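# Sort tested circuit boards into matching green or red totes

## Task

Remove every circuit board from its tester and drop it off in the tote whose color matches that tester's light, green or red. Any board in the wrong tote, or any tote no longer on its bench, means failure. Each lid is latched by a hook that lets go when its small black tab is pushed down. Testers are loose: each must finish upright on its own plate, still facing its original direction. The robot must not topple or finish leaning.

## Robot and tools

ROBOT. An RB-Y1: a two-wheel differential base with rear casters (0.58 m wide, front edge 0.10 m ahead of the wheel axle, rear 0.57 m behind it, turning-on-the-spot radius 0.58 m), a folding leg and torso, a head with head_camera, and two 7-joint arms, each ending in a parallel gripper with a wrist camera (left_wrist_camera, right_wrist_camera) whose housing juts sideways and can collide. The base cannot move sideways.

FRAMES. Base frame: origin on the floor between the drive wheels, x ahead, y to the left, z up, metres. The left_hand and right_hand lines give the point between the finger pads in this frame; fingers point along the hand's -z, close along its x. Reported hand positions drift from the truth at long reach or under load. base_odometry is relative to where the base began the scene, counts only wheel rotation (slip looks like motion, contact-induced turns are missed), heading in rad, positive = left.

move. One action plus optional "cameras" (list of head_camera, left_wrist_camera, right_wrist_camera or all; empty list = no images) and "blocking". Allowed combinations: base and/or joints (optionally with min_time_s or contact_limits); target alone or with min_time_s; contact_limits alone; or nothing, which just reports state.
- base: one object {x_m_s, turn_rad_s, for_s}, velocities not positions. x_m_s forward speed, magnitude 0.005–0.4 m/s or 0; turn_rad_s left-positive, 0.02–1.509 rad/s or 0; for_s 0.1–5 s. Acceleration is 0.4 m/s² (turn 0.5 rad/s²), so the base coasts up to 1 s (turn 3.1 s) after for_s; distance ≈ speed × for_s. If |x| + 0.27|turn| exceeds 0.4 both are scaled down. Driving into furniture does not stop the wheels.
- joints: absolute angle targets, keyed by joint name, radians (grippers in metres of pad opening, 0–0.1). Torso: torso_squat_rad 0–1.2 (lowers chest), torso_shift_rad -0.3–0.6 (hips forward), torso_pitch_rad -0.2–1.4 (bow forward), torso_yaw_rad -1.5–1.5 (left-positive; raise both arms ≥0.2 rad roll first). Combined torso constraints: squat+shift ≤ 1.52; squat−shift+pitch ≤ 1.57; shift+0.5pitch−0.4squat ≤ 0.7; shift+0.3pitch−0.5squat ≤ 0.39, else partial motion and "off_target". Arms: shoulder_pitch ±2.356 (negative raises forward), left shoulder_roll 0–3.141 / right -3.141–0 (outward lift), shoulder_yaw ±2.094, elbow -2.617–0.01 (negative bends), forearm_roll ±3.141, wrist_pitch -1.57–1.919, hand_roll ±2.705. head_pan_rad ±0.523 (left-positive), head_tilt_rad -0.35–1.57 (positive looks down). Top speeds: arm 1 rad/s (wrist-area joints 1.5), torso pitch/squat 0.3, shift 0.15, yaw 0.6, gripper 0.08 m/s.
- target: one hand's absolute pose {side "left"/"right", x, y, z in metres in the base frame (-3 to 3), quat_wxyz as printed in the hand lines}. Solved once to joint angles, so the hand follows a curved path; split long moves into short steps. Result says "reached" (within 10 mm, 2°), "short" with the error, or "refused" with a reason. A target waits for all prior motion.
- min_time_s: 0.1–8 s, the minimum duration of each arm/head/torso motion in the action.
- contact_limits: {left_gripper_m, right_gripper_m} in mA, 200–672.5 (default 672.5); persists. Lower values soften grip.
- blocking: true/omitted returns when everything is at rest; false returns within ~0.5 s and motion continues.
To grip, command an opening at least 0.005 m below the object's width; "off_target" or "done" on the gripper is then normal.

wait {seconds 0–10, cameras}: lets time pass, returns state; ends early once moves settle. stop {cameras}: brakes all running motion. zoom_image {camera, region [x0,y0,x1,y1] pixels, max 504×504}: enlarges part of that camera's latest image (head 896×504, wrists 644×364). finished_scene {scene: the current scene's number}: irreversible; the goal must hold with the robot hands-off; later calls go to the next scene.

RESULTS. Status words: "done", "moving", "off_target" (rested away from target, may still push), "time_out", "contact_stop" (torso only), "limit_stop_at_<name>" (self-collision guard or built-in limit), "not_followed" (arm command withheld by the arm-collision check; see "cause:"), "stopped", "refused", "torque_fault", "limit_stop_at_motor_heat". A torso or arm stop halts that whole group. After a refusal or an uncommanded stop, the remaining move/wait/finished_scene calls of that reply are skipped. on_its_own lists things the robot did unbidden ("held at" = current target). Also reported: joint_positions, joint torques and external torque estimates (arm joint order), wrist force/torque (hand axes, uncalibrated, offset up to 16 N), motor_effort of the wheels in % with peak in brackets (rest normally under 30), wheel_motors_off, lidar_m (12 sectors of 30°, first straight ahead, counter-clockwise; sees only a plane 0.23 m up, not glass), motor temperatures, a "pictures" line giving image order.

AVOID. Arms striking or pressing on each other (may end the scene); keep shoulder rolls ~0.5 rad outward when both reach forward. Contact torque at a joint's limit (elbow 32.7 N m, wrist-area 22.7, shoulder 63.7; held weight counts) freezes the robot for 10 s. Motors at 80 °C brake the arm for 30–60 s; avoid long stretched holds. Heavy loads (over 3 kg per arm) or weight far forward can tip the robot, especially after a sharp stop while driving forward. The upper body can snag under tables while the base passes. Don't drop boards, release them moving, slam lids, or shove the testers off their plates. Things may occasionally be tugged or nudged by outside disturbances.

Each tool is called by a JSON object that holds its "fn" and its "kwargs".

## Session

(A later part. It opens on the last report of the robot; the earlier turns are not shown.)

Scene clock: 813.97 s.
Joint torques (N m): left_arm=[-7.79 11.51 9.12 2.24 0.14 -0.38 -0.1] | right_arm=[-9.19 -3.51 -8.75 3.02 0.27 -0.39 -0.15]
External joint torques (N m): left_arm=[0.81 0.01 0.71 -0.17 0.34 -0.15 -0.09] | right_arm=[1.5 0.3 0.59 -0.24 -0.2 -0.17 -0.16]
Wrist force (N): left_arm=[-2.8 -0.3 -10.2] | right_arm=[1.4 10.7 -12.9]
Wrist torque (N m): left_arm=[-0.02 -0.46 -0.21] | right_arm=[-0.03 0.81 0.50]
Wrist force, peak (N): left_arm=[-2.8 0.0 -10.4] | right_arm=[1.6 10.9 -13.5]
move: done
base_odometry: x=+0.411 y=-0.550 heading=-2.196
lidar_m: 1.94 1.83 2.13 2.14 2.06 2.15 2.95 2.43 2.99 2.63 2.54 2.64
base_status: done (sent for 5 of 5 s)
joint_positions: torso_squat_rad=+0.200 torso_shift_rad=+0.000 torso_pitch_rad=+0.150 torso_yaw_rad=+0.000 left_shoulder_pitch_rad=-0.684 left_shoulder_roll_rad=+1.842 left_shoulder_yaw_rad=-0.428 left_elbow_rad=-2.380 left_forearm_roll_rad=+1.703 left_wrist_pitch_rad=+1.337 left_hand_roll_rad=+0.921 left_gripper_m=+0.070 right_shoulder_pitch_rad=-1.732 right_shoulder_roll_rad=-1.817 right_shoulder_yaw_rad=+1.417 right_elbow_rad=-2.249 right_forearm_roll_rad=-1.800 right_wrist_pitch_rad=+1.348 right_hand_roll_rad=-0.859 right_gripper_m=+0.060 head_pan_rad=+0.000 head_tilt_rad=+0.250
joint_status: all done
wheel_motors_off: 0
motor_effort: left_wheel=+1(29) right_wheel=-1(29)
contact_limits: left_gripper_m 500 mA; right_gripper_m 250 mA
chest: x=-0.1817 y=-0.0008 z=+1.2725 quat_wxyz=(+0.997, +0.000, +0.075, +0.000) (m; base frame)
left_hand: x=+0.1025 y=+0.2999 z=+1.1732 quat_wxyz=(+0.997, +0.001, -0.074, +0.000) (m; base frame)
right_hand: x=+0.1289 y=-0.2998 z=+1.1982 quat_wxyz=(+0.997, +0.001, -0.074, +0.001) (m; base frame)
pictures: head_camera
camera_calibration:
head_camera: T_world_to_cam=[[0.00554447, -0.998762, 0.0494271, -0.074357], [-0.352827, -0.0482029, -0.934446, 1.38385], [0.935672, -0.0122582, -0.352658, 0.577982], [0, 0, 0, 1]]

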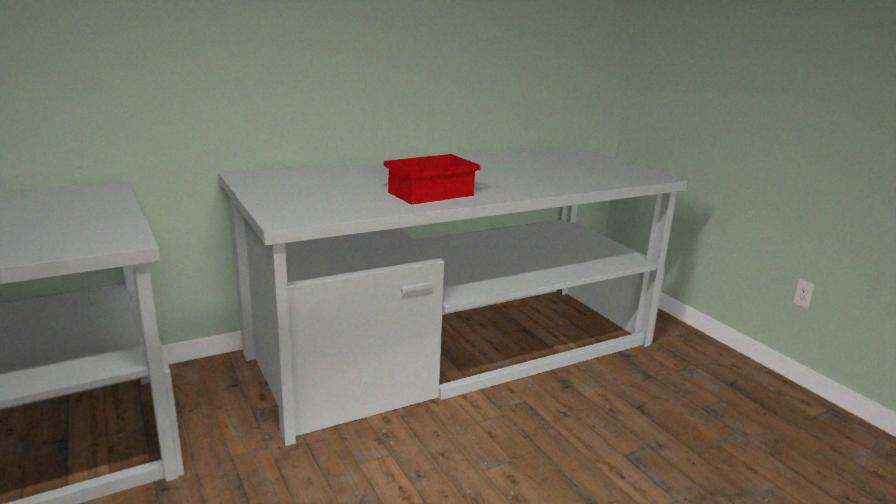

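{"fn": "move", "kwargs": {"base": {"turn_rad_s":-0.3,"for_s":1.45}, "cameras": []}}

{"fn": "move", "kwargs": {"base": {"x_m_s":0.4,"for_s":3.98}, "cameras": []}}

{"fn": "move", "kwargs": {"base": {"turn_rad_s":0.4,"for_s":2.46}, "joints": {"head_tilt_rad":0.6}, "cameras": ["head_camera"]}}

Scene clock: 845.37 s.
Joint torques (N m): left_arm=[-7.88 11.3 9 2.33 0.04 -0.29 -0.19] | right_arm=[-9.45 -3.58 -8.87 3.08 0.25 -0.38 -0.19]
External joint torques (N m): left_arm=[0.73 -0.2 0.59 -0.08 0.24 -0.05 -0.18] | right_arm=[1.24 0.23 0.46 -0.17 -0.22 -0.16 -0.19]
Wrist force (N): left_arm=[-2.8 0.1 -9.9] | right_arm=[1.2 10.7 -13.1]
Wrist torque (N m): left_arm=[-0.07 -0.47 -0.23] | right_arm=[-0.05 0.78 0.51]
Wrist force, peak (N): left_arm=[-3.0 -0.1 -10.3] | right_arm=[1.3 11.0 -13.2]
move: done
base_odometry: x=+0.411 y=-0.550 heading=-2.636
lidar_m: 2.73 1.89 1.83 2.12 2.11 2.06 2.22 2.52 2.43 2.98 2.59 2.54
base_status: done (sent for 1.47 of 1.47 s)
joint_positions: torso_squat_rad=+0.200 torso_shift_rad=+0.000 torso_pitch_rad=+0.150 torso_yaw_rad=+0.000 left_shoulder_pitch_rad=-0.684 left_shoulder_roll_rad=+1.842 left_shoulder_yaw_rad=-0.428 left_elbow_rad=-2.380 left_forearm_roll_rad=+1.703 left_wrist_pitch_rad=+1.337 left_hand_roll_rad=+0.921 left_gripper_m=+0.070 right_shoulder_pitch_rad=-1.732 right_shoulder_roll_rad=-1.817 right_shoulder_yaw_rad=+1.417 right_elbow_rad=-2.249 right_forearm_roll_rad=-1.800 right_wrist_pitch_rad=+1.348 right_hand_roll_rad=-0.859 right_gripper_m=+0.060 head_pan_rad=+0.000 head_tilt_rad=+0.250
wheel_motors_off: 0
motor_effort: left_wheel=+2(24) right_wheel=+1(25)
contact_limits: left_gripper_m 500 mA; right_gripper_m 250 mA
chest: x=-0.1818 y=-0.0007 z=+1.2725 quat_wxyz=(+0.997, +0.000, +0.075, +0.000) (m; base frame)
left_hand: x=+0.1024 y=+0.2999 z=+1.1733 quat_wxyz=(+0.997, +0.001, -0.075, +0.000) (m; base frame)
right_hand: x=+0.1288 y=-0.2997 z=+1.1983 quat_wxyz=(+0.997, +0.001, -0.074, +0.001) (m; base frame)
pictures: none

Scene clock: 850.63 s.
Joint torques (N m): left_arm=[-7.58 11.25 8.79 2.39 0.02 -0.41 -0.12] | right_arm=[-9.15 -3.6 -8.92 3.12 0.23 -0.31 -0.14]
External joint torques (N m): left_arm=[1.02 -0.26 0.38 -0.02 0.22 -0.18 -0.11] | right_arm=[1.54 0.21 0.42 -0.13 -0.24 -0.1 -0.14]
Wrist force (N): left_arm=[-2.7 0.1 -10.2] | right_arm=[1.4 10.7 -13.0]
Wrist torque (N m): left_arm=[-0.07 -0.45 -0.23] | right_arm=[-0.05 0.80 0.52]
Wrist force, peak (N): left_arm=[-3.3 0.1 -10.1] | right_arm=[1.6 10.8 -13.5]
move: done
base_odometry: x=-0.978 y=-1.318 heading=-2.636
lidar_m: 1.25 1.41 0.97 1.01 1.52 3.33 3.60 3.51 3.47 1.63 1.27 1.25
base_status: done (sent for 3.97 of 3.97 s)
joint_positions: torso_squat_rad=+0.200 torso_shift_rad=+0.000 torso_pitch_rad=+0.150 torso_yaw_rad=+0.000 left_shoulder_pitch_rad=-0.684 left_shoulder_roll_rad=+1.842 left_shoulder_yaw_rad=-0.428 left_elbow_rad=-2.380 left_forearm_roll_rad=+1.703 left_wrist_pitch_rad=+1.337 left_hand_roll_rad=+0.921 left_gripper_m=+0.070 right_shoulder_pitch_rad=-1.732 right_shoulder_roll_rad=-1.817 right_shoulder_yaw_rad=+1.417 right_elbow_rad=-2.249 right_forearm_roll_rad=-1.800 right_wrist_pitch_rad=+1.348 right_hand_roll_rad=-0.859 right_gripper_m=+0.060 head_pan_rad=+0.000 head_tilt_rad=+0.250
wheel_motors_off: 0
motor_effort: left_wheel=-2(30) right_wheel=+0(28)
contact_limits: left_gripper_m 500 mA; right_gripper_m 250 mA
chest: x=-0.1817 y=-0.0007 z=+1.2725 quat_wxyz=(+0.997, +0.000, +0.075, +0.000) (m; base frame)
left_hand: x=+0.1025 y=+0.2999 z=+1.1732 quat_wxyz=(+0.997, +0.001, -0.074, +0.000) (m; base frame)
right_hand: x=+0.1289 y=-0.2997 z=+1.1982 quat_wxyz=(+0.997, +0.001, -0.074, +0.001) (m; base frame)
pictures: none

Scene clock: 854.20 s.
Joint torques (N m): left_arm=[-7.75 11.3 8.88 2.37 0.08 -0.38 -0.13] | right_arm=[-9.19 -3.36 -8.83 3.12 0.23 -0.35 -0.18]
External joint torques (N m): left_arm=[0.86 -0.2 0.47 -0.04 0.28 -0.15 -0.12] | right_arm=[1.5 0.44 0.51 -0.14 -0.23 -0.14 -0.19]
Wrist force (N): left_arm=[-2.8 0.0 -10.1] | right_arm=[1.4 11.0 -13.0]
Wrist torque (N m): left_arm=[-0.04 -0.46 -0.22] | right_arm=[-0.07 0.80 0.51]
Wrist force, peak (N): left_arm=[-3.0 0.0 -10.3] | right_arm=[1.4 10.9 -13.3]
move: done
base_odometry: x=-0.978 y=-1.318 heading=-1.650
lidar_m: 0.97 0.99 1.51 3.34 3.52 3.49 3.44 1.76 1.33 1.28 1.24 1.30
base_status: done (sent for 2.47 of 2.47 s)
joint_positions: torso_squat_rad=+0.200 torso_shift_rad=+0.000 torso_pitch_rad=+0.150 torso_yaw_rad=+0.000 left_shoulder_pitch_rad=-0.684 left_shoulder_roll_rad=+1.842 left_shoulder_yaw_rad=-0.428 left_elbow_rad=-2.380 left_forearm_roll_rad=+1.703 left_wrist_pitch_rad=+1.337 left_hand_roll_rad=+0.921 left_gripper_m=+0.070 right_shoulder_pitch_rad=-1.732 right_shoulder_roll_rad=-1.817 right_shoulder_yaw_rad=+1.417 right_elbow_rad=-2.249 right_forearm_roll_rad=-1.800 right_wrist_pitch_rad=+1.348 right_hand_roll_rad=-0.859 right_gripper_m=+0.060 head_pan_rad=+0.000 head_tilt_rad=+0.600
joint_status: all done
wheel_motors_off: 0
motor_effort: left_wheel=+2(26) right_wheel=+3(25)
contact_limits: left_gripper_m 500 mA; right_gripper_m 250 mA
chest: x=-0.1818 y=-0.0008 z=+1.2725 quat_wxyz=(+0.997, +0.000, +0.075, +0.000) (m; base frame)
left_hand: x=+0.1024 y=+0.2999 z=+1.1733 quat_wxyz=(+0.997, +0.001, -0.075, +0.000) (m; base frame)
right_hand: x=+0.1288 y=-0.2998 z=+1.1983 quat_wxyz=(+0.997, +0.001, -0.074, +0.001) (m; base frame)
pictures: head_camera
camera_calibration:
head_camera: T_world_to_cam=[[0.0224699, -0.998758, 0.0444717, -0.0648783], [-0.65175, -0.048365, -0.75689, 1.08445], [0.758101, -0.0119772, -0.652027, 0.994138], [0, 0, 0, 1]]

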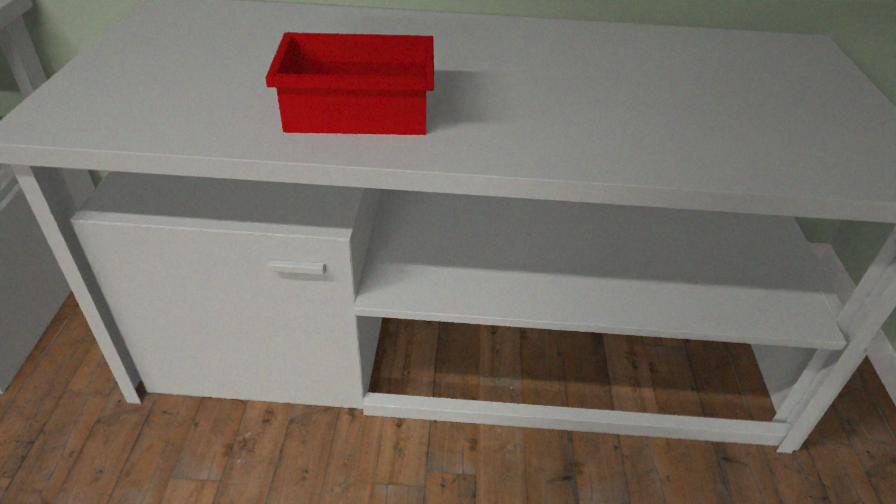

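{"fn": "move", "kwargs": {"base": {"turn_rad_s":-0.05,"for_s":0.5}, "joints": {"torso_pitch_rad":0.3,"torso_shift_rad":0.1}, "cameras": []}}

{"fn": "move", "kwargs": {"target": {"side":"left","x":0.25,"y":0.2,"z":1.16,"quat_wxyz":[1,0,0,0]}, "min_time_s": 2, "cameras": ["head_camera"]}}

{"fn": "move", "kwargs": {"base": {"x_m_s":0.2,"for_s":3.3}, "joints": {"head_tilt_rad":0.75}, "cameras": ["head_camera","left_wrist_camera"]}}

Scene clock: 877.13 s.
Joint torques (N m): left_arm=[-7.47 12.09 8.84 1.38 0.27 -0.16 -0.04] | right_arm=[-9.25 -5.24 -8.69 2.24 0.12 -0.17 -0.22]
External joint torques (N m): left_arm=[0.81 -0.13 0.64 -0.03 0.24 -0.11 -0.04] | right_arm=[1.29 0.47 0.53 -0.06 -0.11 -0.16 -0.22]
Wrist force (N): left_arm=[-1.9 -0.2 -10.0] | right_arm=[2.3 10.6 -13.0]
Wrist torque (N m): left_arm=[-0.02 -0.42 -0.21] | right_arm=[-0.02 0.87 0.49]
Wrist force, peak (N): left_arm=[-2.9 0.1 -10.3] | right_arm=[1.3 11.2 -13.3]
move: done
base_odometry: x=-0.978 y=-1.318 heading=-1.675
lidar_m: 0.98 0.98 1.51 3.34 3.50 3.54 3.44 1.80 1.33 1.28 1.29 1.25
base_status: done (sent for 0.5 of 0.5 s)
joint_positions: torso_squat_rad=+0.200 torso_shift_rad=+0.100 torso_pitch_rad=+0.300 torso_yaw_rad=+0.000 left_shoulder_pitch_rad=-0.684 left_shoulder_roll_rad=+1.842 left_shoulder_yaw_rad=-0.428 left_elbow_rad=-2.380 left_forearm_roll_rad=+1.703 left_wrist_pitch_rad=+1.337 left_hand_roll_rad=+0.921 left_gripper_m=+0.070 right_shoulder_pitch_rad=-1.732 right_shoulder_roll_rad=-1.817 right_shoulder_yaw_rad=+1.417 right_elbow_rad=-2.249 right_forearm_roll_rad=-1.800 right_wrist_pitch_rad=+1.348 right_hand_roll_rad=-0.859 right_gripper_m=+0.060 head_pan_rad=+0.000 head_tilt_rad=+0.600
joint_status: all done
wheel_motors_off: 0
motor_effort: left_wheel=-1(20) right_wheel=-3(8)
contact_limits: left_gripper_m 500 mA; right_gripper_m 250 mA
chest: x=-0.0681 y=-0.0007 z=+1.2587 quat_wxyz=(+0.989, +0.000, +0.149, +0.000) (m; base frame)
left_hand: x=+0.1981 y=+0.3000 z=+1.1181 quat_wxyz=(+1.000, +0.001, +0.000, +0.000) (m; base frame)
right_hand: x=+0.2280 y=-0.2997 z=+1.1389 quat_wxyz=(+1.000, +0.001, +0.001, +0.001) (m; base frame)
pictures: none

Scene clock: 879.47 s.
Joint torques (N m): left_arm=[-14.12 6.64 7.7 1.11 0.1 0.12 0.29] | right_arm=[-9.05 -5.36 -8.78 2.15 0 -0.17 -0.21]
External joint torques (N m): left_arm=[-0.09 -1.88 -1.25 0.78 0.06 0.17 0.29] | right_arm=[1.5 0.34 0.44 -0.15 -0.23 -0.15 -0.21]
Wrist force (N): left_arm=[-1.8 0.0 -9.9] | right_arm=[2.1 10.6 -13.0]
Wrist torque (N m): left_arm=[-0.05 -0.43 -0.21] | right_arm=[-0.02 0.83 0.50]
Wrist force, peak (N): left_arm=[-2.0 0.2 -10.5] | right_arm=[2.2 10.7 -13.3]
move: done
base_odometry: x=-0.978 y=-1.318 heading=-1.675
lidar_m: 0.98 0.98 1.51 3.33 3.50 3.54 3.43 1.80 1.33 1.27 1.29 1.25
joint_positions: torso_squat_rad=+0.200 torso_shift_rad=+0.100 torso_pitch_rad=+0.300 torso_yaw_rad=+0.000 left_shoulder_pitch_rad=-1.246 left_shoulder_roll_rad=+1.242 left_shoulder_yaw_rad=-0.584 left_elbow_rad=-2.188 left_forearm_roll_rad=+1.650 left_wrist_pitch_rad=+1.855 left_hand_roll_rad=+1.250 left_gripper_m=+0.070 right_shoulder_pitch_rad=-1.732 right_shoulder_roll_rad=-1.817 right_shoulder_yaw_rad=+1.417 right_elbow_rad=-2.249 right_forearm_roll_rad=-1.800 right_wrist_pitch_rad=+1.348 right_hand_roll_rad=-0.859 right_gripper_m=+0.060 head_pan_rad=+0.000 head_tilt_rad=+0.600
joint_status: all done
wheel_motors_off: 0
motor_effort: left_wheel=-1(3) right_wheel=-4(5)
contact_limits: left_gripper_m 500 mA; right_gripper_m 250 mA
chest: x=-0.0681 y=-0.0007 z=+1.2587 quat_wxyz=(+0.989, +0.000, +0.149, +0.000) (m; base frame)
left_hand: x=+0.2499 y=+0.2001 z=+1.1602 quat_wxyz=(+1.000, +0.000, -0.001, +0.000) (m; base frame)
left_hand_status: reached (checked arc, planned for 2.0 s): 0 mm and 0.1 deg off.
right_hand: x=+0.2280 y=-0.2997 z=+1.1389 quat_wxyz=(+1.000, +0.001, +0.001, +0.001) (m; base frame)
pictures: head_camera
camera_calibration:
head_camera: T_world_to_cam=[[0.0289665, -0.998754, 0.0406314, -0.0615093], [-0.757512, -0.0484547, -0.65102, 1.00765], [0.652178, -0.011921, -0.757972, 1.02513], [0, 0, 0, 1]]

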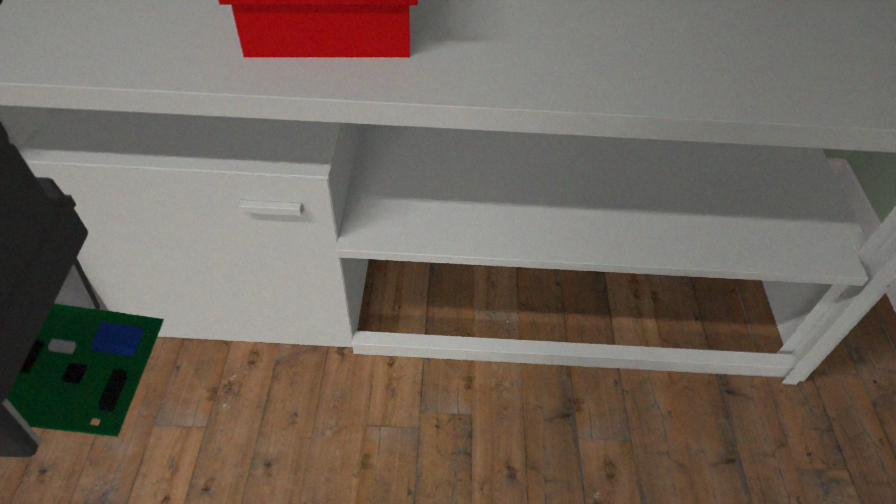

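Scene clock: 883.63 s.
Joint torques (N m): left_arm=[-13.59 7.15 8.45 0.94 0.2 0.22 0.3] | right_arm=[-9.31 -5.36 -8.91 2.09 -0.04 -0.25 -0.14]
External joint torques (N m): left_arm=[0.44 -1.36 -0.49 0.62 0.16 0.26 0.3] | right_arm=[1.24 0.35 0.31 -0.21 -0.28 -0.23 -0.14]
Wrist force (N): left_arm=[-1.8 -0.2 -9.8] | right_arm=[2.2 10.7 -13.0]
Wrist torque (N m): left_arm=[-0.03 -0.40 -0.22] | right_arm=[-0.03 0.88 0.52]
Wrist force, peak (N): left_arm=[-2.2 -0.2 -10.1] | right_arm=[2.6 10.7 -13.5]
move: done
base_odometry: x=-1.046 y=-1.974 heading=-1.674
lidar_m: 0.84 0.36 0.41 1.22 3.48 4.16 4.10 1.81 1.33 1.29 0.89 0.97
base_status: done (sent for 3.3 of 3.3 s)
joint_positions: torso_squat_rad=+0.200 torso_shift_rad=+0.100 torso_pitch_rad=+0.300 torso_yaw_rad=+0.000 left_shoulder_pitch_rad=-1.246 left_shoulder_roll_rad=+1.242 left_shoulder_yaw_rad=-0.584 left_elbow_rad=-2.188 left_forearm_roll_rad=+1.650 left_wrist_pitch_rad=+1.855 left_hand_roll_rad=+1.250 left_gripper_m=+0.070 right_shoulder_pitch_rad=-1.732 right_shoulder_roll_rad=-1.817 right_shoulder_yaw_rad=+1.417 right_elbow_rad=-2.249 right_forearm_roll_rad=-1.800 right_wrist_pitch_rad=+1.348 right_hand_roll_rad=-0.859 right_gripper_m=+0.060 head_pan_rad=+0.000 head_tilt_rad=+0.750
joint_status: all done
wheel_motors_off: 0
motor_effort: left_wheel=+2(29) right_wheel=-4(25)
contact_limits: left_gripper_m 500 mA; right_gripper_m 250 mA
chest: x=-0.0681 y=-0.0007 z=+1.2587 quat_wxyz=(+0.989, +0.000, +0.149, +0.000) (m; base frame)
left_hand: x=+0.2499 y=+0.2000 z=+1.1602 quat_wxyz=(+1.000, +0.000, -0.001, +0.000) (m; base frame)
right_hand: x=+0.2280 y=-0.2997 z=+1.1389 quat_wxyz=(+1.000, +0.001, +0.001, +0.001) (m; base frame)
pictures: head_camera, left_wrist_camera
camera_calibration:
head_camera: T_world_to_cam=[[0.0348451, -0.99875, 0.0358237, -0.0546417], [-0.846301, -0.0485541, -0.530488, 0.834768], [0.531564, -0.0118327, -0.846935, 1.15497], [0, 0, 0, 1]]
left_wrist_camera: T_world_to_cam=[[0.999836, 0.0146277, -0.0107231, -0.241695], [0.0180036, -0.872058, 0.489072, -0.363208], [-0.00219719, -0.489184, -0.872178, 1.17931], [0, 0, 0, 1]]

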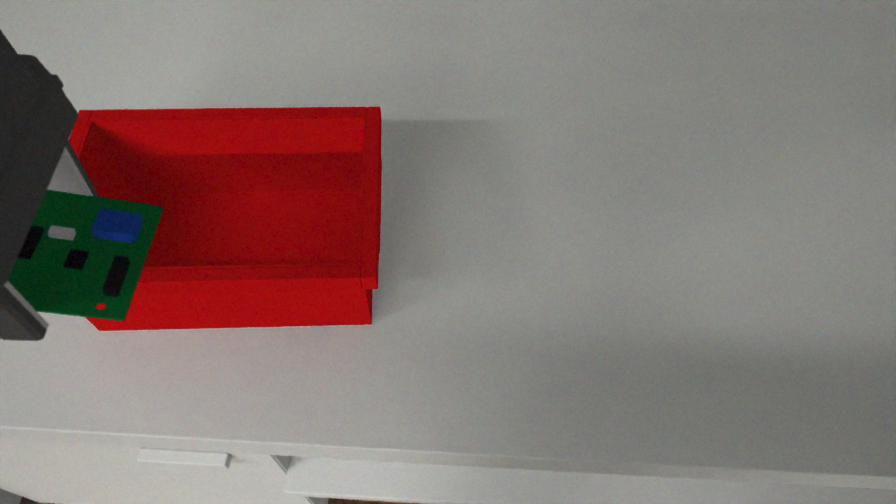

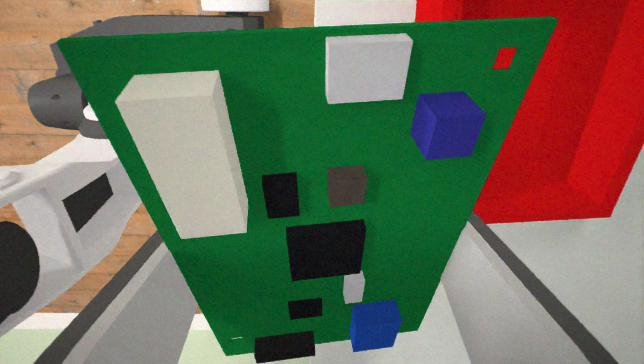

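{"fn": "move", "kwargs": {"target": {"side":"left","x":0.395,"y":0.187,"z":1.14,"quat_wxyz":[1,0,0,0]}, "min_time_s": 3, "cameras": ["head_camera","left_wrist_camera"]}}

Scene clock: 908.93 s.
Joint torques (N m): left_arm=[-20.51 6.99 8.31 -0.89 0.14 -0.38 -0.17] | right_arm=[-9.13 -5.31 -8.91 2.28 -0.03 -0.18 -0.18]
External joint torques (N m): left_arm=[0.2 -1.93 -1.13 1.07 0.12 -0.32 -0.17] | right_arm=[1.42 0.4 0.31 -0.02 -0.26 -0.16 -0.18]
Wrist force (N): left_arm=[-1.8 -0.2 -10.2] | right_arm=[2.3 10.5 -13.1]
Wrist torque (N m): left_arm=[0.00 -0.44 -0.25] | right_arm=[0.00 0.85 0.52]
Wrist force, peak (N): left_arm=[-1.9 -0.5 -10.5] | right_arm=[2.4 10.8 -13.3]
move: done
base_odometry: x=-1.046 y=-1.974 heading=-1.674
lidar_m: 0.85 0.36 0.41 1.22 3.49 4.16 4.10 1.81 1.33 1.28 0.90 0.97
joint_positions: torso_squat_rad=+0.200 torso_shift_rad=+0.100 torso_pitch_rad=+0.300 torso_yaw_rad=+0.000 left_shoulder_pitch_rad=-1.465 left_shoulder_roll_rad=+0.927 left_shoulder_yaw_rad=-0.745 left_elbow_rad=-1.443 left_forearm_roll_rad=+1.375 left_wrist_pitch_rad=+1.854 left_hand_roll_rad=+0.810 left_gripper_m=+0.070 right_shoulder_pitch_rad=-1.732 right_shoulder_roll_rad=-1.817 right_shoulder_yaw_rad=+1.417 right_elbow_rad=-2.249 right_forearm_roll_rad=-1.800 right_wrist_pitch_rad=+1.348 right_hand_roll_rad=-0.859 right_gripper_m=+0.060 head_pan_rad=+0.000 head_tilt_rad=+0.750
joint_status: all done
wheel_motors_off: 0
motor_effort: left_wheel=+1(5) right_wheel=-4(6)
contact_limits: left_gripper_m 500 mA; right_gripper_m 250 mA
chest: x=-0.0681 y=-0.0007 z=+1.2587 quat_wxyz=(+0.989, +0.000, +0.149, +0.000) (m; base frame)
left_hand: x=+0.3945 y=+0.1871 z=+1.1401 quat_wxyz=(+1.000, +0.000, -0.002, +0.000) (m; base frame)
left_hand_status: reached (checked arc, planned for 3.0 s): 1 mm and 0.2 deg off.
right_hand: x=+0.2280 y=-0.2997 z=+1.1389 quat_wxyz=(+1.000, +0.001, +0.001, +0.001) (m; base frame)
pictures: head_camera, left_wrist_camera
camera_calibration:
head_camera: T_world_to_cam=[[0.0348451, -0.99875, 0.0358238, -0.0546417], [-0.846295, -0.0485543, -0.530497, 0.834772], [0.531573, -0.0118323, -0.84693, 1.15497], [0, 0, 0, 1]]
left_wrist_camera: T_world_to_cam=[[0.999829, 0.0161257, -0.0090024, -0.388481], [0.0184684, -0.872012, 0.489135, -0.36753], [0.0000374548, -0.489218, -0.872161, 1.15494], [0, 0, 0, 1]]

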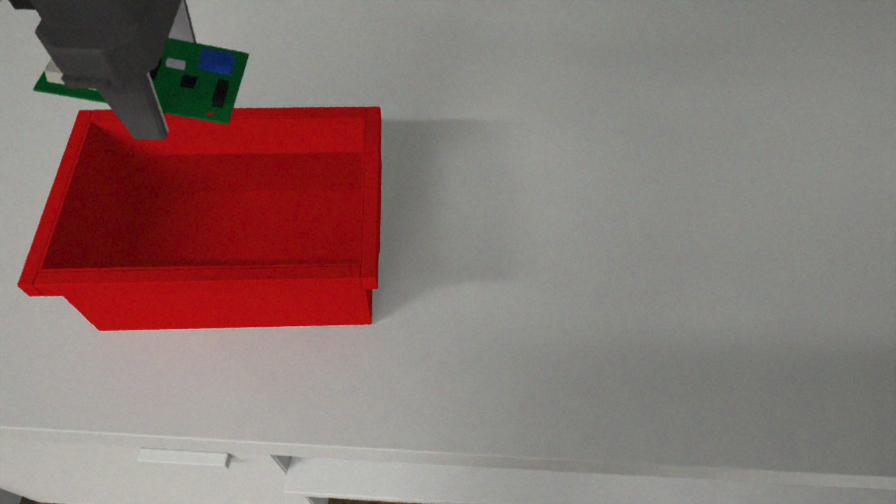

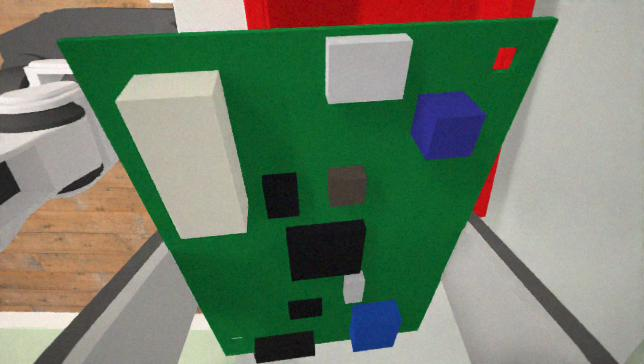

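{"fn": "zoom_image", "kwargs": {"camera": "left_wrist_camera", "region": [0, 0, 504, 120]}}

{"fn": "zoom_image", "kwargs": {"camera": "head_camera", "region": [0, 0, 420, 340]}}

Scaled by 1.000.

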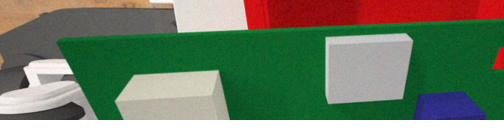

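Scaled by 1.200 from the camera's 896x504 image, which has a finer 1280x720 frame.

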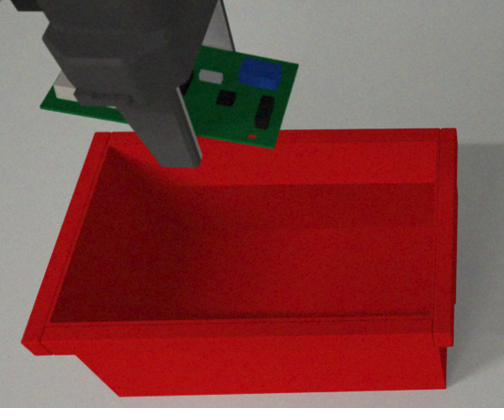

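{"fn": "move", "kwargs": {"target": {"side":"left","x":0.41,"y":0.187,"z":1.07,"quat_wxyz":[1,0,0,0]}, "min_time_s": 3, "cameras": ["head_camera","left_wrist_camera"]}}

Scene clock: 955.47 s.
Joint torques (N m): left_arm=[-19.05 7.03 7.67 -1.42 0.07 -0.4 -0.23] | right_arm=[-9.19 -5.12 -8.78 2.16 -0.01 -0.13 -0.18]
External joint torques (N m): left_arm=[2.19 -2.09 -1.56 1.24 0.05 -0.33 -0.23] | right_arm=[1.36 0.58 0.44 -0.14 -0.24 -0.11 -0.18]
Wrist force (N): left_arm=[-1.9 -0.2 -10.0] | right_arm=[2.2 11.0 -12.8]
Wrist torque (N m): left_arm=[0.02 -0.41 -0.22] | right_arm=[-0.08 0.86 0.52]
Wrist force, peak (N): left_arm=[-1.9 -0.4 -10.4] | right_arm=[2.2 10.8 -13.4]
move: done
base_odometry: x=-1.046 y=-1.974 heading=-1.674
lidar_m: 0.85 0.36 0.41 1.21 3.49 4.16 4.09 1.80 1.33 1.28 0.90 0.96
joint_positions: torso_squat_rad=+0.200 torso_shift_rad=+0.100 torso_pitch_rad=+0.300 torso_yaw_rad=+0.000 left_shoulder_pitch_rad=-1.380 left_shoulder_roll_rad=+0.852 left_shoulder_yaw_rad=-0.807 left_elbow_rad=-1.332 left_forearm_roll_rad=+1.277 left_wrist_pitch_rad=+1.710 left_hand_roll_rad=+0.731 left_gripper_m=+0.070 right_shoulder_pitch_rad=-1.732 right_shoulder_roll_rad=-1.817 right_shoulder_yaw_rad=+1.417 right_elbow_rad=-2.249 right_forearm_roll_rad=-1.800 right_wrist_pitch_rad=+1.348 right_hand_roll_rad=-0.859 right_gripper_m=+0.060 head_pan_rad=+0.000 head_tilt_rad=+0.750
joint_status: all done
wheel_motors_off: 0
motor_effort: left_wheel=+2(4) right_wheel=-5(7)
contact_limits: left_gripper_m 500 mA; right_gripper_m 250 mA
chest: x=-0.0681 y=-0.0007 z=+1.2587 quat_wxyz=(+0.989, +0.000, +0.149, +0.000) (m; base frame)
left_hand: x=+0.4101 y=+0.1871 z=+1.0703 quat_wxyz=(+1.000, +0.000, +0.000, +0.000) (m; base frame)
left_hand_status: reached (checked arc, planned for 3.0 s): 0 mm and 0.0 deg off.
right_hand: x=+0.2280 y=-0.2997 z=+1.1389 quat_wxyz=(+1.000, +0.001, +0.001, +0.001) (m; base frame)
pictures: head_camera, left_wrist_camera
camera_calibration:
head_camera: T_world_to_cam=[[0.034845, -0.99875, 0.0358238, -0.0546417], [-0.846295, -0.0485542, -0.530497, 0.834772], [0.531574, -0.0118323, -0.846929, 1.15497], [0, 0, 0, 1]]
left_wrist_camera: T_world_to_cam=[[0.999809, 0.015635, -0.0117006, -0.401781], [0.0193589, -0.872296, 0.488595, -0.333438], [-0.00256722, -0.488728, -0.872432, 1.09527], [0, 0, 0, 1]]

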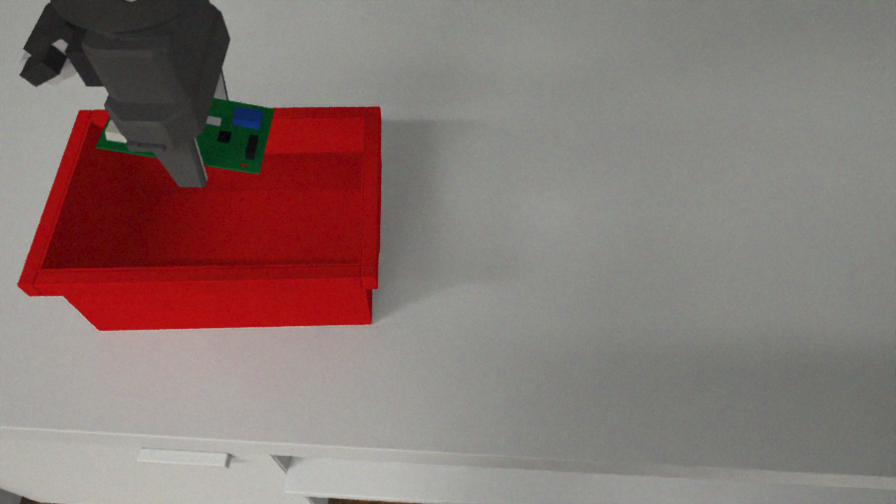

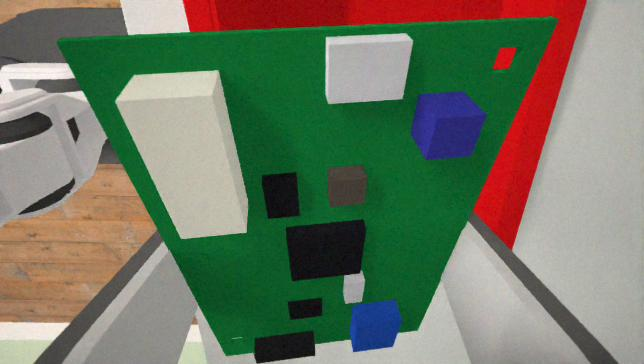

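{"fn": "move", "kwargs": {"target": {"side":"left","x":0.432,"y":0.205,"z":1.0,"quat_wxyz":[1,0,0,0]}, "min_time_s": 2, "cameras": ["head_camera","left_wrist_camera"]}}

{"fn": "move", "kwargs": {"target": {"side":"left","x":0.432,"y":0.205,"z":0.955,"quat_wxyz":[1,0,0,0]}, "min_time_s": 2, "cameras": ["head_camera","left_wrist_camera"]}}

Scene clock: 975.93 s.
Joint torques (N m): left_arm=[-20.07 7.55 7.1 -1.93 0.03 -0.35 -0.16] | right_arm=[-9.11 -5.28 -9.08 2.09 0 -0.17 -0.23]
External joint torques (N m): left_arm=[1.86 -1.92 -1.01 1.19 0.01 -0.28 -0.16] | right_arm=[1.44 0.42 0.14 -0.21 -0.24 -0.16 -0.23]
Wrist force (N): left_arm=[-2.0 0.2 -10.0] | right_arm=[2.2 10.8 -13.1]
Wrist torque (N m): left_arm=[-0.07 -0.44 -0.23] | right_arm=[-0.04 0.86 0.51]
Wrist force, peak (N): left_arm=[-2.0 0.1 -10.5] | right_arm=[2.0 10.8 -13.3]
move: done
base_odometry: x=-1.046 y=-1.974 heading=-1.674
lidar_m: 0.85 0.36 0.41 1.22 3.49 4.16 4.09 1.81 1.32 1.28 0.90 0.96
joint_positions: torso_squat_rad=+0.200 torso_shift_rad=+0.100 torso_pitch_rad=+0.300 torso_yaw_rad=+0.000 left_shoulder_pitch_rad=-1.326 left_shoulder_roll_rad=+0.759 left_shoulder_yaw_rad=-0.854 left_elbow_rad=-1.086 left_forearm_roll_rad=+1.200 left_wrist_pitch_rad=+1.545 left_hand_roll_rad=+0.565 left_gripper_m=+0.070 right_shoulder_pitch_rad=-1.732 right_shoulder_roll_rad=-1.817 right_shoulder_yaw_rad=+1.417 right_elbow_rad=-2.249 right_forearm_roll_rad=-1.800 right_wrist_pitch_rad=+1.348 right_hand_roll_rad=-0.859 right_gripper_m=+0.060 head_pan_rad=+0.000 head_tilt_rad=+0.750
joint_status: all done
wheel_motors_off: 0
motor_effort: left_wheel=+1(4) right_wheel=-5(7)
contact_limits: left_gripper_m 500 mA; right_gripper_m 250 mA
chest: x=-0.0681 y=-0.0007 z=+1.2587 quat_wxyz=(+0.989, +0.000, +0.149, +0.000) (m; base frame)
left_hand: x=+0.4320 y=+0.2051 z=+1.0003 quat_wxyz=(+1.000, +0.000, -0.001, +0.000) (m; base frame)
left_hand_status: reached (checked arc, planned for 2.0 s): 0 mm and 0.1 deg off.
right_hand: x=+0.2280 y=-0.2997 z=+1.1389 quat_wxyz=(+1.000, +0.001, +0.001, +0.001) (m; base frame)
pictures: head_camera, left_wrist_camera
camera_calibration:
head_camera: T_world_to_cam=[[0.0348449, -0.99875, 0.0358239, -0.0546418], [-0.846295, -0.0485542, -0.530497, 0.834772], [0.531573, -0.0118325, -0.84693, 1.15497], [0, 0, 0, 1]]
left_wrist_camera: T_world_to_cam=[[0.999815, 0.0157281, -0.0110595, -0.425453], [0.0191268, -0.872288, 0.488619, -0.283886], [-0.00196204, -0.48874, -0.872427, 1.04278], [0, 0, 0, 1]]

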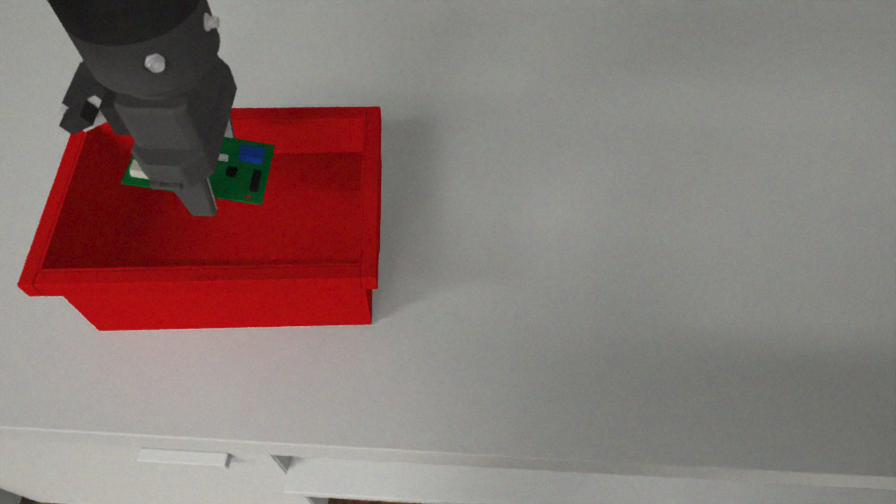

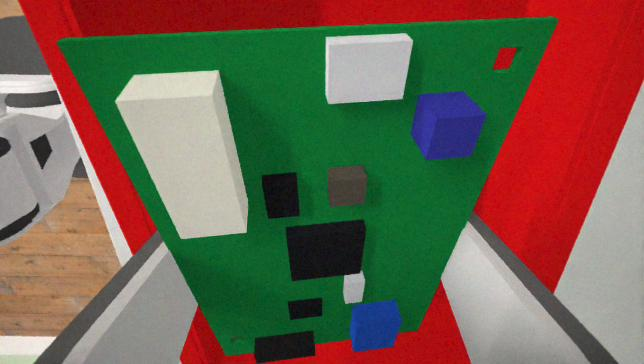

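Scene clock: 978.27 s.
Joint torques (N m): left_arm=[-19.8 7.14 6.08 -1.96 0 -0.32 -0.3] | right_arm=[-9.16 -5.19 -8.97 2.16 -0.02 -0.18 -0.18]
External joint torques (N m): left_arm=[2.09 -2.13 -1.32 1.31 -0.01 -0.24 -0.3] | right_arm=[1.39 0.51 0.25 -0.14 -0.25 -0.17 -0.18]
Wrist force (N): left_arm=[-1.8 -0.1 -10.2] | right_arm=[1.9 10.7 -13.0]
Wrist torque (N m): left_arm=[-0.01 -0.42 -0.23] | right_arm=[-0.04 0.81 0.50]
Wrist force, peak (N): left_arm=[-1.8 -0.1 -10.6] | right_arm=[2.2 10.8 -13.2]
move: done
base_odometry: x=-1.046 y=-1.974 heading=-1.674
lidar_m: 0.84 0.37 0.41 1.22 3.48 4.16 4.09 1.81 1.33 1.28 0.90 0.98
joint_positions: torso_squat_rad=+0.200 torso_shift_rad=+0.100 torso_pitch_rad=+0.300 torso_yaw_rad=+0.000 left_shoulder_pitch_rad=-1.284 left_shoulder_roll_rad=+0.694 left_shoulder_yaw_rad=-0.882 left_elbow_rad=-0.980 left_forearm_roll_rad=+1.163 left_wrist_pitch_rad=+1.444 left_hand_roll_rad=+0.518 left_gripper_m=+0.070 right_shoulder_pitch_rad=-1.732 right_shoulder_roll_rad=-1.817 right_shoulder_yaw_rad=+1.417 right_elbow_rad=-2.249 right_forearm_roll_rad=-1.800 right_wrist_pitch_rad=+1.348 right_hand_roll_rad=-0.859 right_gripper_m=+0.060 head_pan_rad=+0.000 head_tilt_rad=+0.750
joint_status: all done
wheel_motors_off: 0
motor_effort: left_wheel=+2(4) right_wheel=-3(6)
contact_limits: left_gripper_m 500 mA; right_gripper_m 250 mA
chest: x=-0.0681 y=-0.0007 z=+1.2587 quat_wxyz=(+0.989, +0.000, +0.149, +0.000) (m; base frame)
left_hand: x=+0.4317 y=+0.2052 z=+0.9555 quat_wxyz=(+1.000, +0.000, -0.001, +0.000) (m; base frame)
left_hand_status: reached (checked arc, planned for 2.0 s): 1 mm and 0.1 deg off.
right_hand: x=+0.2280 y=-0.2997 z=+1.1389 quat_wxyz=(+1.000, +0.001, +0.001, +0.001) (m; base frame)
pictures: head_camera, left_wrist_camera
camera_calibration:
head_camera: T_world_to_cam=[[0.0348447, -0.99875, 0.0358239, -0.0546418], [-0.846295, -0.0485541, -0.530497, 0.834772], [0.531573, -0.0118326, -0.84693, 1.15497], [0, 0, 0, 1]]
left_wrist_camera: T_world_to_cam=[[0.999827, 0.0157621, -0.00987561, -0.426812], [0.0185776, -0.872493, 0.488273, -0.261276], [-0.000920195, -0.488371, -0.872635, 1.00339], [0, 0, 0, 1]]

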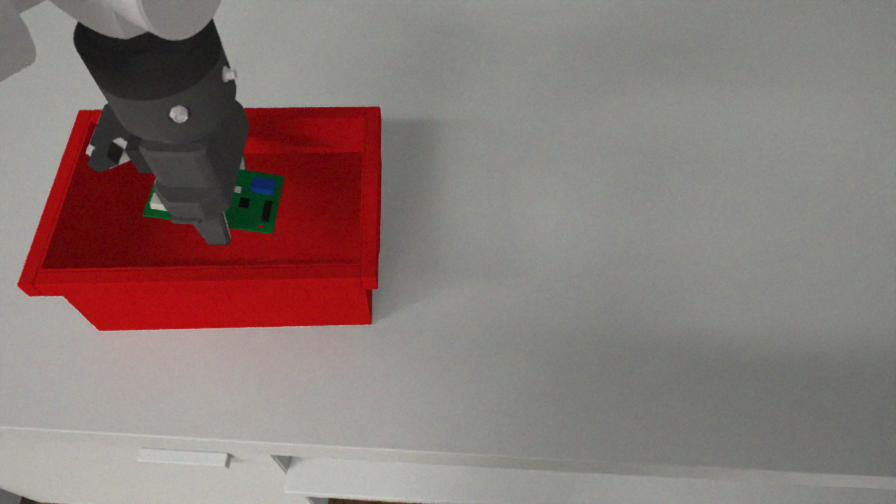

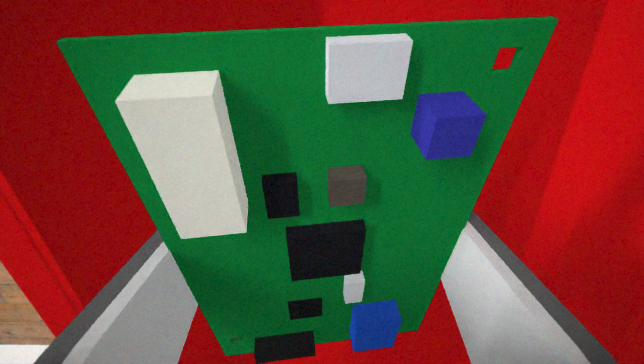

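{"fn": "move", "kwargs": {"target": {"side":"left","x":0.432,"y":0.205,"z":0.93,"quat_wxyz":[1,0,0,0]}, "min_time_s": 2, "cameras": ["head_camera"]}}

{"fn": "move", "kwargs": {"target": {"side":"left","x":0.432,"y":0.205,"z":0.915,"quat_wxyz":[1,0,0,0]}, "min_time_s": 2, "cameras": ["head_camera","left_wrist_camera"]}}

Scene clock: 985.77 s.
Joint torques (N m): left_arm=[-19.81 7.23 5.57 -2.15 0.07 -0.36 -0.23] | right_arm=[-9.07 -5.28 -8.68 1.99 -0.03 -0.17 -0.25]
External joint torques (N m): left_arm=[2.11 -1.84 -1.19 1.15 0.05 -0.28 -0.23] | right_arm=[1.48 0.42 0.54 -0.31 -0.27 -0.16 -0.25]
Wrist force (N): left_arm=[-1.8 0.1 -10.1] | right_arm=[2.4 10.3 -12.8]
Wrist torque (N m): left_arm=[-0.02 -0.41 -0.23] | right_arm=[-0.01 0.88 0.52]
Wrist force, peak (N): left_arm=[-2.1 -0.1 -10.6] | right_arm=[1.8 10.8 -13.3]
move: done
base_odometry: x=-1.046 y=-1.974 heading=-1.674
lidar_m: 0.84 0.36 0.41 1.21 3.49 4.17 4.09 1.80 1.33 1.28 0.90 0.97
joint_positions: torso_squat_rad=+0.200 torso_shift_rad=+0.100 torso_pitch_rad=+0.300 torso_yaw_rad=+0.000 left_shoulder_pitch_rad=-1.270 left_shoulder_roll_rad=+0.644 left_shoulder_yaw_rad=-0.894 left_elbow_rad=-0.886 left_forearm_roll_rad=+1.147 left_wrist_pitch_rad=+1.385 left_hand_roll_rad=+0.475 left_gripper_m=+0.070 right_shoulder_pitch_rad=-1.732 right_shoulder_roll_rad=-1.817 right_shoulder_yaw_rad=+1.417 right_elbow_rad=-2.249 right_forearm_roll_rad=-1.800 right_wrist_pitch_rad=+1.348 right_hand_roll_rad=-0.859 right_gripper_m=+0.060 head_pan_rad=+0.000 head_tilt_rad=+0.750
joint_status: all done
wheel_motors_off: 0
motor_effort: left_wheel=+2(4) right_wheel=-5(6)
contact_limits: left_gripper_m 500 mA; right_gripper_m 250 mA
chest: x=-0.0681 y=-0.0007 z=+1.2587 quat_wxyz=(+0.989, +0.000, +0.149, +0.000) (m; base frame)
left_hand: x=+0.4321 y=+0.2051 z=+0.9303 quat_wxyz=(+1.000, +0.000, -0.001, +0.000) (m; base frame)
left_hand_status: reached (checked arc, planned for 2.0 s): 0 mm and 0.1 deg off.
right_hand: x=+0.2280 y=-0.2997 z=+1.1389 quat_wxyz=(+1.000, +0.001, +0.001, +0.001) (m; base frame)
pictures: head_camera
camera_calibration:
head_camera: T_world_to_cam=[[0.0348447, -0.99875, 0.0358241, -0.0546421], [-0.846295, -0.0485541, -0.530497, 0.834772], [0.531573, -0.0118328, -0.84693, 1.15497], [0, 0, 0, 1]]

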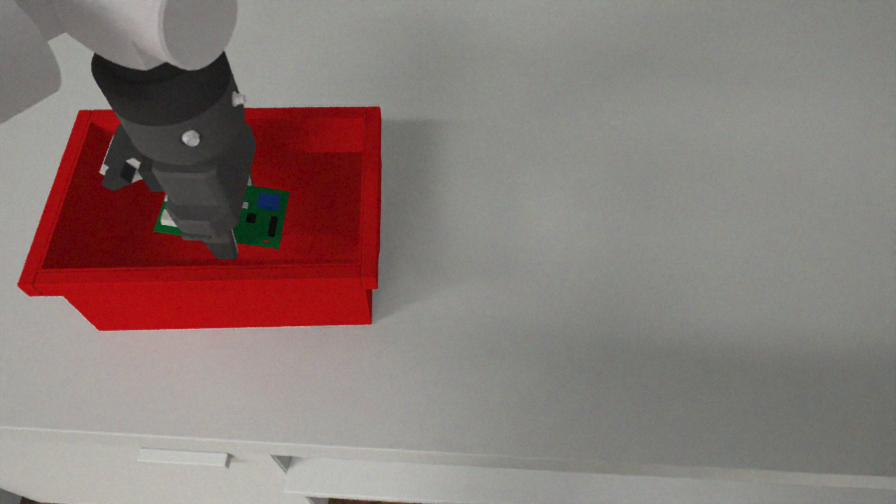

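Scene clock: 988.10 s.
Joint torques (N m): left_arm=[-19.75 6.85 4.75 -2.09 0 -0.45 -0.23] | right_arm=[-8.98 -5.43 -8.73 2.2 -0.04 -0.07 -0.22]
External joint torques (N m): left_arm=[2.21 -2.09 -1.53 1.19 -0.02 -0.36 -0.23] | right_arm=[1.57 0.28 0.49 -0.1 -0.28 -0.06 -0.22]
Wrist force (N): left_arm=[-1.7 0.0 -10.0] | right_arm=[2.4 10.5 -12.9]
Wrist torque (N m): left_arm=[-0.04 -0.42 -0.22] | right_arm=[-0.01 0.88 0.50]
Wrist force, peak (N): left_arm=[-1.9 0.2 -10.3] | right_arm=[2.5 10.9 -13.3]
move: done
base_odometry: x=-1.046 y=-1.974 heading=-1.674
lidar_m: 0.85 0.36 0.41 1.22 3.49 4.17 4.09 1.82 1.33 1.28 0.90 0.97
joint_positions: torso_squat_rad=+0.200 torso_shift_rad=+0.100 torso_pitch_rad=+0.300 torso_yaw_rad=+0.000 left_shoulder_pitch_rad=-1.266 left_shoulder_roll_rad=+0.609 left_shoulder_yaw_rad=-0.901 left_elbow_rad=-0.817 left_forearm_roll_rad=+1.139 left_wrist_pitch_rad=+1.347 left_hand_roll_rad=+0.444 left_gripper_m=+0.070 right_shoulder_pitch_rad=-1.732 right_shoulder_roll_rad=-1.817 right_shoulder_yaw_rad=+1.417 right_elbow_rad=-2.249 right_forearm_roll_rad=-1.800 right_wrist_pitch_rad=+1.348 right_hand_roll_rad=-0.859 right_gripper_m=+0.060 head_pan_rad=+0.000 head_tilt_rad=+0.750
joint_status: all done
wheel_motors_off: 0
motor_effort: left_wheel=+2(4) right_wheel=-4(6)
contact_limits: left_gripper_m 500 mA; right_gripper_m 250 mA
chest: x=-0.0681 y=-0.0007 z=+1.2587 quat_wxyz=(+0.989, +0.000, +0.149, +0.000) (m; base frame)
left_hand: x=+0.4322 y=+0.2051 z=+0.9153 quat_wxyz=(+1.000, +0.000, +0.000, +0.000) (m; base frame)
left_hand_status: reached (checked arc, planned for 2.0 s): 0 mm and 0.1 deg off.
right_hand: x=+0.2280 y=-0.2997 z=+1.1389 quat_wxyz=(+1.000, +0.001, +0.001, +0.001) (m; base frame)
pictures: head_camera, left_wrist_camera
camera_calibration:
head_camera: T_world_to_cam=[[0.034845, -0.99875, 0.0358239, -0.0546418], [-0.846295, -0.0485543, -0.530497, 0.834772], [0.531573, -0.0118324, -0.84693, 1.15497], [0, 0, 0, 1]]
left_wrist_camera: T_world_to_cam=[[0.99981, 0.0157146, -0.0115387, -0.426093], [0.0193493, -0.872289, 0.488608, -0.242444], [-0.00238678, -0.488738, -0.872427, 0.968817], [0, 0, 0, 1]]

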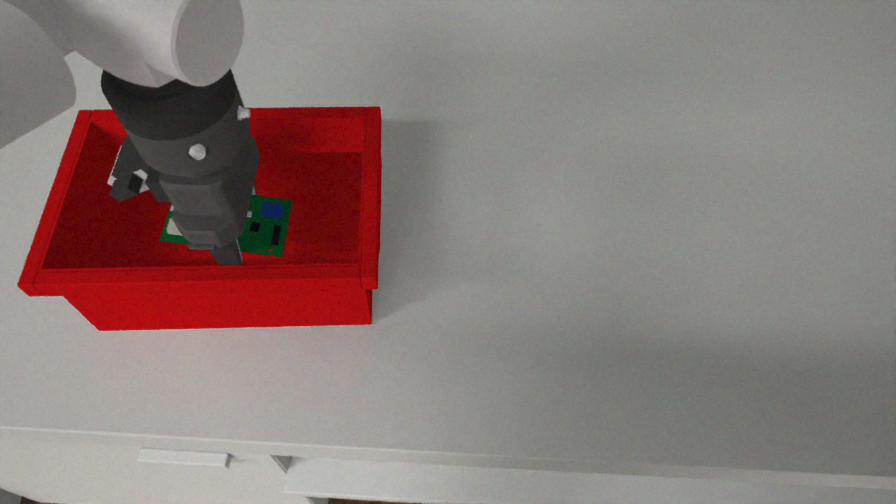

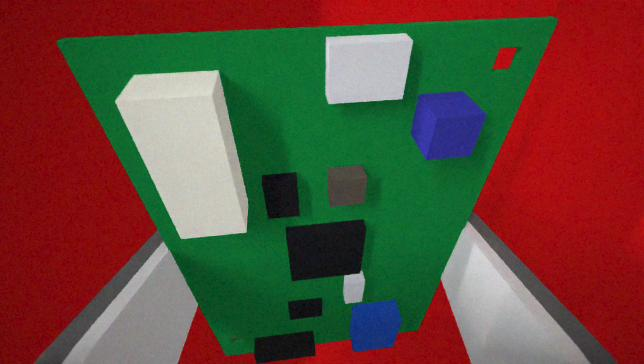

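{"fn": "move", "kwargs": {"target": {"side":"left","x":0.432,"y":0.205,"z":0.903,"quat_wxyz":[1,0,0,0]}, "min_time_s": 1.5, "cameras": []}}

{"fn": "move", "kwargs": {"target": {"side":"left","x":0.432,"y":0.205,"z":0.893,"quat_wxyz":[1,0,0,0]}, "min_time_s": 1.5, "cameras": ["head_camera","left_wrist_camera"]}}

Scene clock: 993.83 s.
Joint torques (N m): left_arm=[-19.95 6.86 4.8 -1.99 0 -0.4 -0.29] | right_arm=[-9.25 -5.1 -8.67 2.21 0.11 -0.21 -0.15]
External joint torques (N m): left_arm=[1.98 -1.97 -1.13 1.27 -0.02 -0.31 -0.29] | right_arm=[1.3 0.61 0.55 -0.09 -0.13 -0.2 -0.15]
Wrist force (N): left_arm=[-1.8 0.1 -10.2] | right_arm=[2.3 10.4 -12.9]
Wrist torque (N m): left_arm=[-0.04 -0.41 -0.23] | right_arm=[0.00 0.86 0.51]
Wrist force, peak (N): left_arm=[-2.1 0.3 -10.4] | right_arm=[2.0 10.8 -13.4]
move: done
base_odometry: x=-1.046 y=-1.974 heading=-1.674
lidar_m: 0.84 0.36 0.42 1.22 3.49 4.16 4.09 1.81 1.33 1.28 0.89 0.97
joint_positions: torso_squat_rad=+0.200 torso_shift_rad=+0.100 torso_pitch_rad=+0.300 torso_yaw_rad=+0.000 left_shoulder_pitch_rad=-1.260 left_shoulder_roll_rad=+0.584 left_shoulder_yaw_rad=-0.905 left_elbow_rad=-0.770 left_forearm_roll_rad=+1.133 left_wrist_pitch_rad=+1.317 left_hand_roll_rad=+0.423 left_gripper_m=+0.070 right_shoulder_pitch_rad=-1.732 right_shoulder_roll_rad=-1.817 right_shoulder_yaw_rad=+1.417 right_elbow_rad=-2.249 right_forearm_roll_rad=-1.800 right_wrist_pitch_rad=+1.348 right_hand_roll_rad=-0.859 right_gripper_m=+0.060 head_pan_rad=+0.000 head_tilt_rad=+0.750
joint_status: all done
wheel_motors_off: 0
motor_effort: left_wheel=+2(4) right_wheel=-6(6)
contact_limits: left_gripper_m 500 mA; right_gripper_m 250 mA
chest: x=-0.0681 y=-0.0007 z=+1.2587 quat_wxyz=(+0.989, +0.000, +0.149, +0.000) (m; base frame)
left_hand: x=+0.4315 y=+0.2052 z=+0.9038 quat_wxyz=(+1.000, +0.000, -0.001, +0.000) (m; base frame)
left_hand_status: reached (checked arc, planned for 1.5 s): 1 mm and 0.1 deg off.
right_hand: x=+0.2280 y=-0.2997 z=+1.1389 quat_wxyz=(+1.000, +0.001, +0.001, +0.001) (m; base frame)
pictures: none

Scene clock: 995.67 s.
Joint torques (N m): left_arm=[-19.76 6.85 4.3 -1.86 -0.01 -0.42 -0.25] | right_arm=[-9.16 -5.31 -8.86 2.18 -0.02 -0.18 -0.25]
External joint torques (N m): left_arm=[2.2 -1.86 -1.22 1.36 -0.02 -0.33 -0.25] | right_arm=[1.38 0.39 0.36 -0.12 -0.26 -0.17 -0.25]
Wrist force (N): left_arm=[-1.9 0.1 -9.9] | right_arm=[2.0 10.7 -13.1]
Wrist torque (N m): left_arm=[-0.06 -0.44 -0.25] | right_arm=[-0.05 0.81 0.51]
Wrist force, peak (N): left_arm=[-2.3 0.1 -10.6] | right_arm=[2.0 10.8 -13.2]
move: done
base_odometry: x=-1.046 y=-1.974 heading=-1.674
lidar_m: 0.85 0.37 0.40 1.22 3.49 4.17 4.09 1.81 1.33 1.27 0.90 0.97
joint_positions: torso_squat_rad=+0.200 torso_shift_rad=+0.100 torso_pitch_rad=+0.300 torso_yaw_rad=+0.000 left_shoulder_pitch_rad=-1.260 left_shoulder_roll_rad=+0.556 left_shoulder_yaw_rad=-0.908 left_elbow_rad=-0.714 left_forearm_roll_rad=+1.130 left_wrist_pitch_rad=+1.288 left_hand_roll_rad=+0.397 left_gripper_m=+0.070 right_shoulder_pitch_rad=-1.732 right_shoulder_roll_rad=-1.817 right_shoulder_yaw_rad=+1.417 right_elbow_rad=-2.249 right_forearm_roll_rad=-1.800 right_wrist_pitch_rad=+1.348 right_hand_roll_rad=-0.859 right_gripper_m=+0.060 head_pan_rad=+0.000 head_tilt_rad=+0.750
joint_status: all done
wheel_motors_off: 0
motor_effort: left_wheel=+2(4) right_wheel=-4(7)
contact_limits: left_gripper_m 500 mA; right_gripper_m 250 mA
chest: x=-0.0681 y=-0.0007 z=+1.2587 quat_wxyz=(+0.989, +0.000, +0.149, +0.000) (m; base frame)
left_hand: x=+0.4315 y=+0.2053 z=+0.8938 quat_wxyz=(+1.000, +0.000, -0.002, +0.000) (m; base frame)
left_hand_status: reached (checked arc, planned for 1.5 s): 1 mm and 0.2 deg off.
right_hand: x=+0.2280 y=-0.2997 z=+1.1389 quat_wxyz=(+1.000, +0.001, +0.001, +0.001) (m; base frame)
pictures: head_camera, left_wrist_camera
camera_calibration:
head_camera: T_world_to_cam=[[0.034845, -0.99875, 0.0358238, -0.0546417], [-0.846295, -0.0485543, -0.530497, 0.834772], [0.531573, -0.0118324, -0.84693, 1.15497], [0, 0, 0, 1]]
left_wrist_camera: T_world_to_cam=[[0.999834, 0.015651, -0.00934019, -0.427641], [0.0182189, -0.872677, 0.487958, -0.230588], [-0.000513927, -0.488047, -0.872817, 0.949512], [0, 0, 0, 1]]

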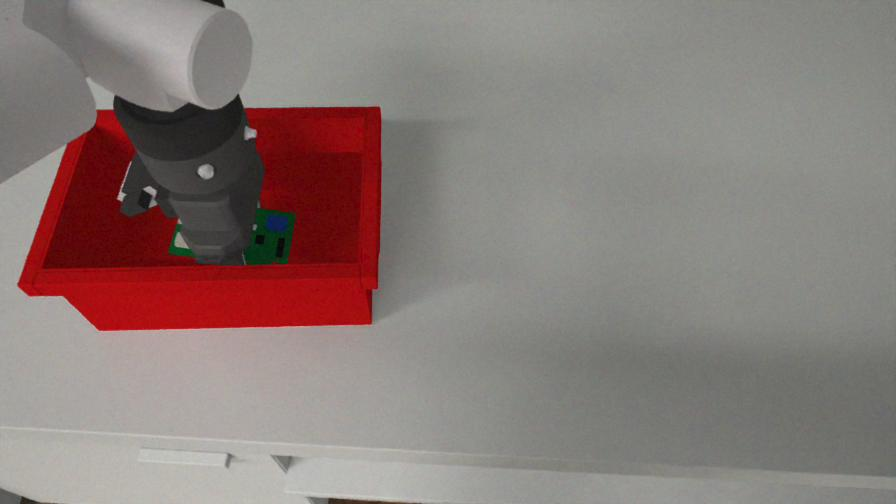

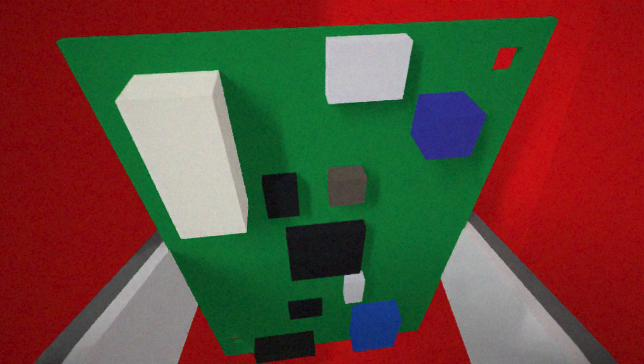

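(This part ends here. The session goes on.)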